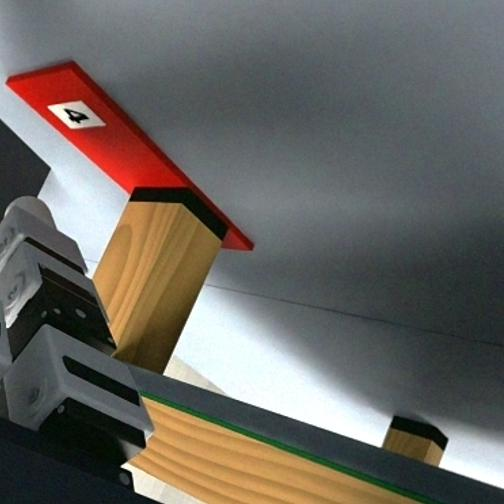

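>>> move(
  arm3={"joints": {"joint2_rad": -0.2, "hand_index_mcp": 0.548, "hand_index_pip": 0.358, "hand_index_dip": 0.478, "hand_middle_mcp": 0.548, "hand_middle_pip": 0.358, "hand_middle_dip": 0.478}, "min_time_s": 2},
  arm1={"joints": {"joint2_rad": -0.2}, "min_time_s": 2},
)

>>> move(
  arm3={"joints": {"joint1_rad": -1.8172, "joint4_rad": 1.1983, "joint5_rad": 0.006, "joint6_rad": 0.9902, "joint7_rad": -1.994}, "min_time_s": 3},
)

>>> move(
  arm3={"joints": {"joint2_rad": 0.9501}, "min_time_s": 2.5},
  cameras=["arm3_cam_wrist", "cam_high"],
)

Scene clock: 185.40 s.
Joint torques (N m): arm1=[0.06 -6.95 -0.33 -11.24 -0.66 -2.6 0.23] | arm2=[0.17 -5.98 -0.57 -8.46 -1.41 -0.12 0.36] | arm3=[0.35 -8.68 -0.95 -8.71 0.9 2.02 -0.12] | arm4=[-0.52 12.09 0.67 -3.89 -0.02 -1.61 -0.03]
Motor temperatures (°C): arm1=[32 35 27 32 36 39 37] | arm2=[33 34 31 32 37 41 47] | arm3=[37 33 29 33 33 33 35] | arm4=[33 31 30 34 32 31 42]
Flange force (N): arm1=[3.4 -1.0 1.4] | arm2=[0.2 -3.0 -0.4] | arm3=[-0.7 1.1 9.5] | arm4=[-1.1 2.5 -1.9]
move: arm1 done; arm3 done
Joint velocities: within noise
arm1.joint_positions: joint1_rad=+0.613 joint2_rad=-0.200 joint3_rad=+0.000 joint4_rad=+1.398 joint5_rad=+0.006 joint6_rad=+1.142 joint7_rad=+0.768 hand_index_mcp=+0.551 hand_index_abd=-0.003 hand_index_pip=+0.357 hand_index_dip=+0.476 hand_middle_mcp=+0.552 hand_middle_abd=-0.001 hand_middle_pip=+0.357 hand_middle_dip=+0.475 hand_ring_mcp=+0.552 hand_ring_abd=-0.001 hand_ring_pip=+0.357 hand_ring_dip=+0.476 hand_thumb_cmc=+0.716 hand_thumb_axl=+0.677 hand_thumb_mcp=+0.224 hand_thumb_ipl=+0.168 hand_current_limit=+0.400 hand_speed=-0.600
arm1.joint_status: all done
arm1.hand_state: goal,goal,goal,goal,goal,goal,goal,goal,goal,goal,goal,goal,goal,goal,goal,goal
arm1.index_mcp_current_ma: 15
arm1.index_abd_current_ma: -11
arm1.index_pip_current_ma: -4
arm1.index_dip_current_ma: -10
arm1.middle_mcp_current_ma: 18
arm1.middle_abd_current_ma: -5
arm1.middle_pip_current_ma: -3
arm1.middle_dip_current_ma: -11
arm1.ring_mcp_current_ma: 17
arm1.ring_abd_current_ma: -2
arm1.ring_pip_current_ma: -3
arm1.ring_dip_current_ma: -9
arm1.thumb_cmc_current_ma: 10
arm1.thumb_axl_current_ma: -3
arm1.thumb_mcp_current_ma: -12
arm1.thumb_ipl_current_ma: -2
arm1.hand_goal_index_mcp: 0.548
arm1.hand_goal_index_abd: 0.000
arm1.hand_goal_index_pip: 0.358
arm1.hand_goal_index_dip: 0.478
arm1.hand_goal_middle_mcp: 0.548
arm1.hand_goal_middle_abd: 0.000
arm1.hand_goal_middle_pip: 0.358
arm1.hand_goal_middle_dip: 0.478
arm1.hand_goal_ring_mcp: 0.548
arm1.hand_goal_ring_abd: 0.000
arm1.hand_goal_ring_pip: 0.358
arm1.hand_goal_ring_dip: 0.478
arm1.hand_goal_thumb_cmc: 0.714
arm1.hand_goal_thumb_axl: 0.678
arm1.hand_goal_thumb_mcp: 0.226
arm1.hand_goal_thumb_ipl: 0.168
arm1.hand: x=+0.2492 y=+0.2517 z=+1.4583 quat_wxyz=(-0.031, -0.694, +0.609, +0.381) (m; scene frame)
arm2, arm4: as last shown
arm3.joint_positions: joint1_rad=+0.575 joint2_rad=-0.200 joint3_rad=+0.000 joint4_rad=+2.140 joint5_rad=+2.435 joint6_rad=+0.674 joint7_rad=+0.149 hand_index_mcp=+0.543 hand_index_abd=-0.001 hand_index_pip=+0.359 hand_index_dip=+0.480 hand_middle_mcp=+0.542 hand_middle_abd=-0.001 hand_middle_pip=+0.359 hand_middle_dip=+0.480 hand_ring_mcp=+0.542 hand_ring_abd=-0.002 hand_ring_pip=+0.357 hand_ring_dip=+0.476 hand_thumb_cmc=+0.707 hand_thumb_axl=+0.677 hand_thumb_mcp=+0.225 hand_thumb_ipl=+0.168 hand_current_limit=+0.400 hand_speed=-0.600
arm3.joint_status: all done
arm3.hand_state: goal,goal,goal,goal,goal,goal,goal,goal,goal,goal,goal,goal,goal,goal,goal,goal
arm3.index_mcp_current_ma: -4
arm3.index_abd_current_ma: 0
arm3.index_pip_current_ma: 0
arm3.index_dip_current_ma: 1
arm3.middle_mcp_current_ma: -4
arm3.middle_abd_current_ma: 0
arm3.middle_pip_current_ma: 0
arm3.middle_dip_current_ma: 1
arm3.ring_mcp_current_ma: -4
arm3.ring_abd_current_ma: -1
arm3.ring_pip_current_ma: 0
arm3.ring_dip_current_ma: -1
arm3.thumb_cmc_current_ma: -5
arm3.thumb_axl_current_ma: 0
arm3.thumb_mcp_current_ma: -1
arm3.thumb_ipl_current_ma: 0
arm3.hand_goal_index_mcp: 0.548
arm3.hand_goal_index_abd: 0.000
arm3.hand_goal_index_pip: 0.358
arm3.hand_goal_index_dip: 0.478
arm3.hand_goal_middle_mcp: 0.548
arm3.hand_goal_middle_abd: 0.000
arm3.hand_goal_middle_pip: 0.358
arm3.hand_goal_middle_dip: 0.478
arm3.hand_goal_ring_mcp: 0.548
arm3.hand_goal_ring_abd: 0.000
arm3.hand_goal_ring_pip: 0.358
arm3.hand_goal_ring_dip: 0.478
arm3.hand_goal_thumb_cmc: 0.714
arm3.hand_goal_thumb_axl: 0.678
arm3.hand_goal_thumb_mcp: 0.226
arm3.hand_goal_thumb_ipl: 0.168
arm3.hand: x=-0.2875 y=-0.3760 z=+1.3797 quat_wxyz=(+0.378, -0.008, +0.647, -0.662) (m; scene frame)
pictures: none

Scene clock: 188.97 s.
Joint torques (N m): arm1=[0.07 -6.96 -0.33 -11.24 -0.62 -2.59 0.28] | arm2=[0.19 -6.02 -0.51 -8.43 -1.43 -0.17 0.45] | arm3=[0.23 -7.92 -0.82 -7.85 -0.01 -2.63 0.05] | arm4=[-0.3 12.03 0.72 -3.85 -0.04 -1.64 -0.05]
Motor temperatures (°C): arm1=[32 35 27 32 36 39 37] | arm2=[33 34 31 32 37 41 47] | arm3=[37 33 29 34 33 33 35] | arm4=[33 31 30 34 32 31 42]
Flange force (N): arm1=[3.5 -1.0 1.5] | arm2=[-0.3 -3.2 -0.2] | arm3=[13.2 -2.8 1.9] | arm4=[-1.2 2.1 -2.3]
move: arm3 done
Joint velocities: within noise
arm1, arm4: as last shown
arm1.hand: x=+0.2492 y=+0.2517 z=+1.4582 quat_wxyz=(-0.031, -0.694, +0.609, +0.381) (m; scene frame)
arm2.joint_positions: joint1_rad=+2.181 joint2_rad=-0.200 joint3_rad=+0.000 joint4_rad=+1.777 joint5_rad=+2.495 joint6_rad=-1.495 joint7_rad=+0.021 hand_index_mcp=+0.755 hand_index_abd=+0.000 hand_index_pip=+0.576 hand_index_dip=+0.694 hand_middle_mcp=+0.755 hand_middle_abd=-0.001 hand_middle_pip=+0.576 hand_middle_dip=+0.696 hand_ring_mcp=+0.755 hand_ring_abd=-0.001 hand_ring_pip=+0.577 hand_ring_dip=+0.696 hand_thumb_cmc=+0.873 hand_thumb_axl=+0.676 hand_thumb_mcp=+0.930 hand_thumb_ipl=+0.849 hand_current_limit=+0.400 hand_speed=-0.600
arm2.joint_status: not commanded
arm2.hand_state: goal,goal,goal,goal,goal,goal,goal,goal,goal,goal,goal,goal,goal,goal,goal,goal
arm2.index_mcp_current_ma: 0
arm2.index_abd_current_ma: 0
arm2.index_pip_current_ma: 0
arm2.index_dip_current_ma: -1
arm2.middle_mcp_current_ma: 0
arm2.middle_abd_current_ma: 0
arm2.middle_pip_current_ma: 0
arm2.middle_dip_current_ma: 0
arm2.ring_mcp_current_ma: 0
arm2.ring_abd_current_ma: 0
arm2.ring_pip_current_ma: 0
arm2.ring_dip_current_ma: 0
arm2.thumb_cmc_current_ma: 2
arm2.thumb_axl_current_ma: -1
arm2.thumb_mcp_current_ma: 0
arm2.thumb_ipl_current_ma: 0
arm2.hand_goal_index_mcp: 0.754
arm2.hand_goal_index_abd: 0.000
arm2.hand_goal_index_pip: 0.576
arm2.hand_goal_index_dip: 0.696
arm2.hand_goal_middle_mcp: 0.754
arm2.hand_goal_middle_abd: 0.000
arm2.hand_goal_middle_pip: 0.576
arm2.hand_goal_middle_dip: 0.696
arm2.hand_goal_ring_mcp: 0.754
arm2.hand_goal_ring_abd: 0.000
arm2.hand_goal_ring_pip: 0.576
arm2.hand_goal_ring_dip: 0.696
arm2.hand_goal_thumb_cmc: 0.870
arm2.hand_goal_thumb_axl: 0.678
arm2.hand_goal_thumb_mcp: 0.930
arm2.hand_goal_thumb_ipl: 0.850
arm2.hand: x=-0.1675 y=+0.5944 z=+1.2163 quat_wxyz=(+0.122, +0.835, +0.448, -0.293) (m; scene frame)
arm3.joint_positions: joint1_rad=-1.817 joint2_rad=-0.200 joint3_rad=+0.000 joint4_rad=+1.198 joint5_rad=+0.006 joint6_rad=+0.990 joint7_rad=-1.994 hand_index_mcp=+0.548 hand_index_abd=+0.001 hand_index_pip=+0.358 hand_index_dip=+0.480 hand_middle_mcp=+0.548 hand_middle_abd=+0.001 hand_middle_pip=+0.359 hand_middle_dip=+0.480 hand_ring_mcp=+0.548 hand_ring_abd=+0.001 hand_ring_pip=+0.358 hand_ring_dip=+0.476 hand_thumb_cmc=+0.713 hand_thumb_axl=+0.677 hand_thumb_mcp=+0.225 hand_thumb_ipl=+0.168 hand_current_limit=+0.400 hand_speed=-0.600
arm3.joint_status: all done
arm3.hand_state: goal,goal,goal,goal,goal,goal,goal,goal,goal,goal,goal,goal,goal,goal,goal,goal
arm3.index_mcp_current_ma: 0
arm3.index_abd_current_ma: 0
arm3.index_pip_current_ma: 0
arm3.index_dip_current_ma: 1
arm3.middle_mcp_current_ma: 0
arm3.middle_abd_current_ma: 0
arm3.middle_pip_current_ma: 0
arm3.middle_dip_current_ma: 1
arm3.ring_mcp_current_ma: 0
arm3.ring_abd_current_ma: 0
arm3.ring_pip_current_ma: 0
arm3.ring_dip_current_ma: -1
arm3.thumb_cmc_current_ma: 0
arm3.thumb_axl_current_ma: 0
arm3.thumb_mcp_current_ma: -1
arm3.thumb_ipl_current_ma: 0
arm3.hand_goal_index_mcp: 0.548
arm3.hand_goal_index_abd: 0.000
arm3.hand_goal_index_pip: 0.358
arm3.hand_goal_index_dip: 0.478
arm3.hand_goal_middle_mcp: 0.548
arm3.hand_goal_middle_abd: 0.000
arm3.hand_goal_middle_pip: 0.358
arm3.hand_goal_middle_dip: 0.478
arm3.hand_goal_ring_mcp: 0.548
arm3.hand_goal_ring_abd: 0.000
arm3.hand_goal_ring_pip: 0.358
arm3.hand_goal_ring_dip: 0.478
arm3.hand_goal_thumb_cmc: 0.714
arm3.hand_goal_thumb_axl: 0.678
arm3.hand_goal_thumb_mcp: 0.226
arm3.hand_goal_thumb_ipl: 0.168
arm3.hand: x=-0.6462 y=+0.4441 z=+1.5018 quat_wxyz=(-0.483, +0.656, +0.523, +0.249) (m; scene frame)
pictures: none

Scene clock: 191.83 s.
Joint torques (N m): arm1=[0.12 -6.91 -0.38 -11.26 -0.65 -2.62 0.28] | arm2=[0.23 -5.95 -0.59 -8.33 -1.42 -0.13 0.4] | arm3=[0.18 -25 -0.28 -5.1 -0.04 -0.06 -0.03] | arm4=[-0.48 12.09 0.71 -3.84 -0.01 -1.61 -0.01]
Motor temperatures (°C): arm1=[32 35 27 32 36 39 37] | arm2=[33 34 31 32 37 41 47] | arm3=[37 33 29 34 33 33 35] | arm4=[33 31 30 34 32 31 42]
Flange force (N): arm1=[3.6 -1.1 1.4] | arm2=[-0.2 -3.2 -0.7] | arm3=[13.1 -5.8 2.1] | arm4=[-1.2 2.5 -2.1]
move: arm3 done
Joint velocities: within noise
arm1, arm2, arm4: as last shown
arm3.joint_positions: joint1_rad=-1.817 joint2_rad=+0.950 joint3_rad=+0.000 joint4_rad=+1.198 joint5_rad=+0.006 joint6_rad=+0.990 joint7_rad=-1.994 hand_index_mcp=+0.548 hand_index_abd=+0.001 hand_index_pip=+0.358 hand_index_dip=+0.480 hand_middle_mcp=+0.548 hand_middle_abd=+0.001 hand_middle_pip=+0.359 hand_middle_dip=+0.480 hand_ring_mcp=+0.548 hand_ring_abd=+0.001 hand_ring_pip=+0.358 hand_ring_dip=+0.476 hand_thumb_cmc=+0.713 hand_thumb_axl=+0.677 hand_thumb_mcp=+0.223 hand_thumb_ipl=+0.168 hand_current_limit=+0.400 hand_speed=-0.600
arm3.joint_status: all done
arm3.hand_state: goal,goal,goal,goal,goal,goal,goal,goal,goal,goal,goal,goal,goal,goal,goal,goal
arm3.index_mcp_current_ma: 0
arm3.index_abd_current_ma: 0
arm3.index_pip_current_ma: 0
arm3.index_dip_current_ma: 1
arm3.middle_mcp_current_ma: 0
arm3.middle_abd_current_ma: 0
arm3.middle_pip_current_ma: 0
arm3.middle_dip_current_ma: 1
arm3.ring_mcp_current_ma: 0
arm3.ring_abd_current_ma: 0
arm3.ring_pip_current_ma: 0
arm3.ring_dip_current_ma: -1
arm3.thumb_cmc_current_ma: 0
arm3.thumb_axl_current_ma: 0
arm3.thumb_mcp_current_ma: -2
arm3.thumb_ipl_current_ma: 0
arm3.hand_goal_index_mcp: 0.548
arm3.hand_goal_index_abd: 0.000
arm3.hand_goal_index_pip: 0.358
arm3.hand_goal_index_dip: 0.478
arm3.hand_goal_middle_mcp: 0.548
arm3.hand_goal_middle_abd: 0.000
arm3.hand_goal_middle_pip: 0.358
arm3.hand_goal_middle_dip: 0.478
arm3.hand_goal_ring_mcp: 0.548
arm3.hand_goal_ring_abd: 0.000
arm3.hand_goal_ring_pip: 0.358
arm3.hand_goal_ring_dip: 0.478
arm3.hand_goal_thumb_cmc: 0.714
arm3.hand_goal_thumb_axl: 0.678
arm3.hand_goal_thumb_mcp: 0.226
arm3.hand_goal_thumb_ipl: 0.168
arm3.hand: x=-0.6721 y=+0.5568 z=+0.8634 quat_wxyz=(+0.000, +0.780, +0.626, +0.000) (m; scene frame)
pictures: arm3_cam_wrist, cam_high
camera_calibration:
arm3_cam_wrist: T_world_to_cam=[[0.42493, -0.904486, 0.0366076, 0.79428], [-0.657948, -0.280826, 0.698742, -0.930178], [-0.621722, -0.321003, -0.714436, 0.506767], [0, 0, 0, 1]] pos_world=[-0.634454, 0.619871, 0.982931]

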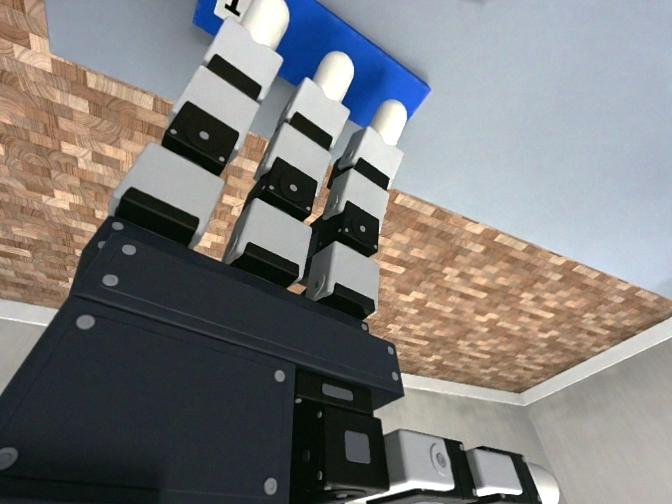

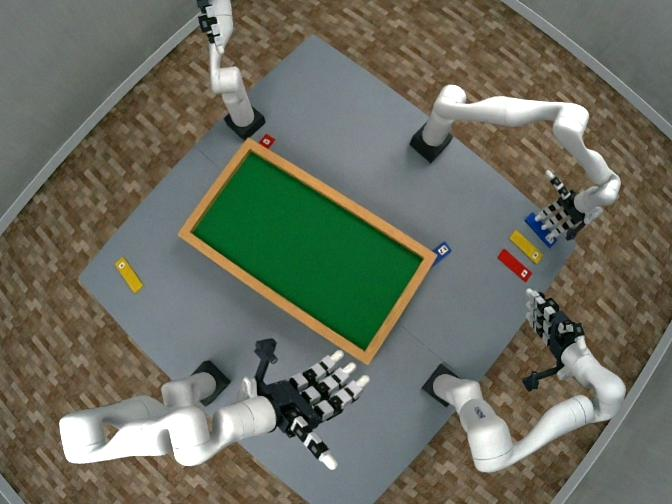

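>>> zoom_image(
  camera="arm3_cam_wrist",
  region=[180, 0, 460, 160],
)

Scaled by 1.800 from the camera's 672x504 image, which has a finer 960x720 frame.

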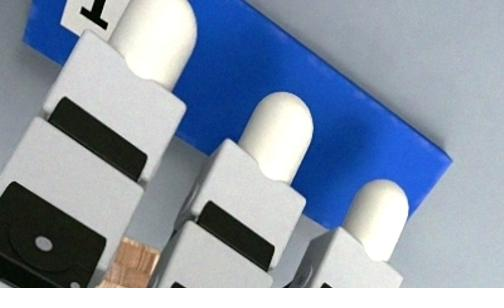

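>>> move(
  arm3={"joints": {"joint1_rad": -1.8321, "joint2_rad": 0.9974, "joint4_rad": 1.2097, "joint5_rad": 0.006, "joint6_rad": 0.9315, "joint7_rad": -1.9316}, "min_time_s": 2},
)

>>> move(
  arm3={"joints": {"joint1_rad": -1.8718, "joint2_rad": 0.861, "joint4_rad": 1.5444, "joint5_rad": 0.0072, "joint6_rad": 0.7332, "joint7_rad": -1.953}, "min_time_s": 1.8},
  cameras=["arm3_cam_wrist", "cam_high"],
)

Scene clock: 196.37 s.
Joint torques (N m): arm1=[0.06 -6.94 -0.3 -11.2 -0.61 -2.58 0.25] | arm2=[0.23 -6.02 -0.59 -8.37 -1.42 -0.18 0.37] | arm3=[2.36 -16.91 1.02 -1.13 0.32 0.05 -0.01] | arm4=[-0.43 12.05 0.72 -3.9 -0.01 -1.55 -0.01]
Motor temperatures (°C): arm1=[32 35 27 32 36 39 37] | arm2=[33 34 31 32 37 41 47] | arm3=[37 33 29 34 33 33 35] | arm4=[33 31 30 34 32 31 42]
Flange force (N): arm1=[3.4 -0.9 1.4] | arm2=[0.0 -3.3 -0.4] | arm3=[12.8 -8.5 -10.8] | arm4=[-1.2 2.4 -1.8]
move: arm3 done
Joint velocities: within noise
arm1, arm2, arm4: as last shown
arm3.joint_positions: joint1_rad=-1.832 joint2_rad=+0.997 joint3_rad=+0.000 joint4_rad=+1.210 joint5_rad=+0.006 joint6_rad=+0.931 joint7_rad=-1.932 hand_index_mcp=+0.527 hand_index_abd=+0.002 hand_index_pip=+0.338 hand_index_dip=+0.464 hand_middle_mcp=+0.528 hand_middle_abd=+0.002 hand_middle_pip=+0.338 hand_middle_dip=+0.465 hand_ring_mcp=+0.528 hand_ring_abd=+0.001 hand_ring_pip=+0.337 hand_ring_dip=+0.466 hand_thumb_cmc=+0.713 hand_thumb_axl=+0.677 hand_thumb_mcp=+0.223 hand_thumb_ipl=+0.168 hand_current_limit=+0.400 hand_speed=-0.600
arm3.joint_status: all done
arm3.hand_state: blocked,goal,blocked,goal,blocked,goal,blocked,goal,goal,goal,blocked,goal,goal,goal,goal,goal
arm3.index_mcp_current_ma: -29
arm3.index_abd_current_ma: 1
arm3.index_pip_current_ma: -25
arm3.index_dip_current_ma: -14
arm3.middle_mcp_current_ma: -27
arm3.middle_abd_current_ma: 1
arm3.middle_pip_current_ma: -25
arm3.middle_dip_current_ma: -13
arm3.ring_mcp_current_ma: -26
arm3.ring_abd_current_ma: 0
arm3.ring_pip_current_ma: -27
arm3.ring_dip_current_ma: -11
arm3.thumb_cmc_current_ma: 0
arm3.thumb_axl_current_ma: 0
arm3.thumb_mcp_current_ma: -2
arm3.thumb_ipl_current_ma: 0
arm3.hand_goal_index_mcp: 0.548
arm3.hand_goal_index_abd: 0.000
arm3.hand_goal_index_pip: 0.358
arm3.hand_goal_index_dip: 0.478
arm3.hand_goal_middle_mcp: 0.548
arm3.hand_goal_middle_abd: 0.000
arm3.hand_goal_middle_pip: 0.358
arm3.hand_goal_middle_dip: 0.478
arm3.hand_goal_ring_mcp: 0.548
arm3.hand_goal_ring_abd: 0.000
arm3.hand_goal_ring_pip: 0.358
arm3.hand_goal_ring_dip: 0.478
arm3.hand_goal_thumb_cmc: 0.714
arm3.hand_goal_thumb_axl: 0.678
arm3.hand_goal_thumb_mcp: 0.226
arm3.hand_goal_thumb_ipl: 0.168
arm3.hand: x=-0.6785 y=+0.5620 z=+0.8318 quat_wxyz=(+0.000, +0.755, +0.656, +0.000) (m; scene frame)
pictures: none

Scene clock: 198.53 s.
Joint torques (N m): arm1=[0.05 -6.91 -0.28 -11.21 -0.63 -2.58 0.27] | arm2=[0.32 -5.94 -0.54 -8.35 -1.5 -0.18 0.36] | arm3=[0.09 -20.12 -0.71 -2.3 -0.41 0.29 -0.14] | arm4=[-0.42 12.04 0.63 -3.85 0.01 -1.62 -0.08]
Motor temperatures (°C): arm1=[32 35 27 32 36 39 37] | arm2=[33 34 31 32 37 41 47] | arm3=[37 33 29 34 33 33 35] | arm4=[33 31 30 34 32 31 42]
Flange force (N): arm1=[3.6 -0.9 1.4] | arm2=[-0.2 -3.2 -0.4] | arm3=[11.6 -4.2 -0.5] | arm4=[-1.2 2.2 -2.2]
move: arm3 done
Joint velocities: within noise
arm1, arm2, arm4: as last shown
arm3.joint_positions: joint1_rad=-1.872 joint2_rad=+0.861 joint3_rad=+0.000 joint4_rad=+1.544 joint5_rad=+0.007 joint6_rad=+0.733 joint7_rad=-1.953 hand_index_mcp=+0.522 hand_index_abd=-0.013 hand_index_pip=+0.336 hand_index_dip=+0.464 hand_middle_mcp=+0.523 hand_middle_abd=-0.012 hand_middle_pip=+0.336 hand_middle_dip=+0.464 hand_ring_mcp=+0.523 hand_ring_abd=-0.013 hand_ring_pip=+0.335 hand_ring_dip=+0.465 hand_thumb_cmc=+0.713 hand_thumb_axl=+0.677 hand_thumb_mcp=+0.223 hand_thumb_ipl=+0.168 hand_current_limit=+0.400 hand_speed=-0.600
arm3.joint_status: all done
arm3.hand_state: blocked,goal,blocked,goal,blocked,goal,blocked,goal,blocked,goal,blocked,goal,goal,goal,goal,goal
arm3.index_mcp_current_ma: -40
arm3.index_abd_current_ma: -10
arm3.index_pip_current_ma: -27
arm3.index_dip_current_ma: -15
arm3.middle_mcp_current_ma: -38
arm3.middle_abd_current_ma: -10
arm3.middle_pip_current_ma: -28
arm3.middle_dip_current_ma: -15
arm3.ring_mcp_current_ma: -37
arm3.ring_abd_current_ma: -11
arm3.ring_pip_current_ma: -30
arm3.ring_dip_current_ma: -13
arm3.thumb_cmc_current_ma: 0
arm3.thumb_axl_current_ma: 0
arm3.thumb_mcp_current_ma: -2
arm3.thumb_ipl_current_ma: 0
arm3.hand_goal_index_mcp: 0.548
arm3.hand_goal_index_abd: 0.000
arm3.hand_goal_index_pip: 0.358
arm3.hand_goal_index_dip: 0.478
arm3.hand_goal_middle_mcp: 0.548
arm3.hand_goal_middle_abd: 0.000
arm3.hand_goal_middle_pip: 0.358
arm3.hand_goal_middle_dip: 0.478
arm3.hand_goal_ring_mcp: 0.548
arm3.hand_goal_ring_abd: 0.000
arm3.hand_goal_ring_pip: 0.358
arm3.hand_goal_ring_dip: 0.478
arm3.hand_goal_thumb_cmc: 0.714
arm3.hand_goal_thumb_axl: 0.678
arm3.hand_goal_thumb_mcp: 0.226
arm3.hand_goal_thumb_ipl: 0.168
arm3.hand: x=-0.6821 y=+0.4854 z=+0.8319 quat_wxyz=(+0.000, +0.748, +0.663, +0.000) (m; scene frame)
pictures: arm3_cam_wrist, cam_high
camera_calibration:
arm3_cam_wrist: T_world_to_cam=[[0.511088, -0.858762, 0.0362854, 0.771968], [-0.627129, -0.343699, 0.698985, -0.88348], [-0.587791, -0.379999, -0.714215, 0.506714], [0, 0, 0, 1]] pos_world=[-0.650758, 0.551836, 0.951431]

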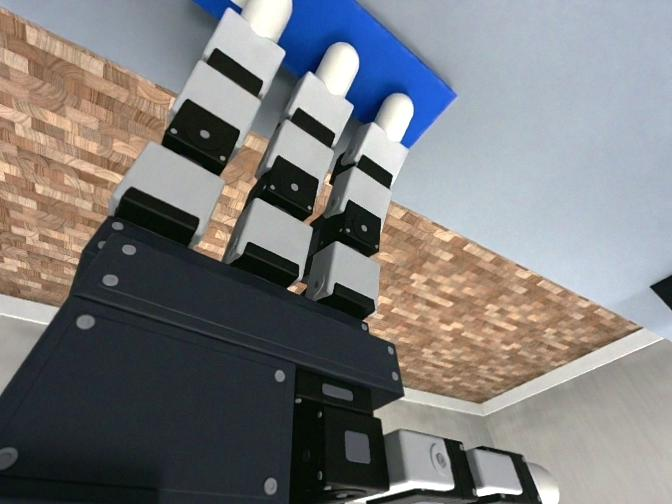

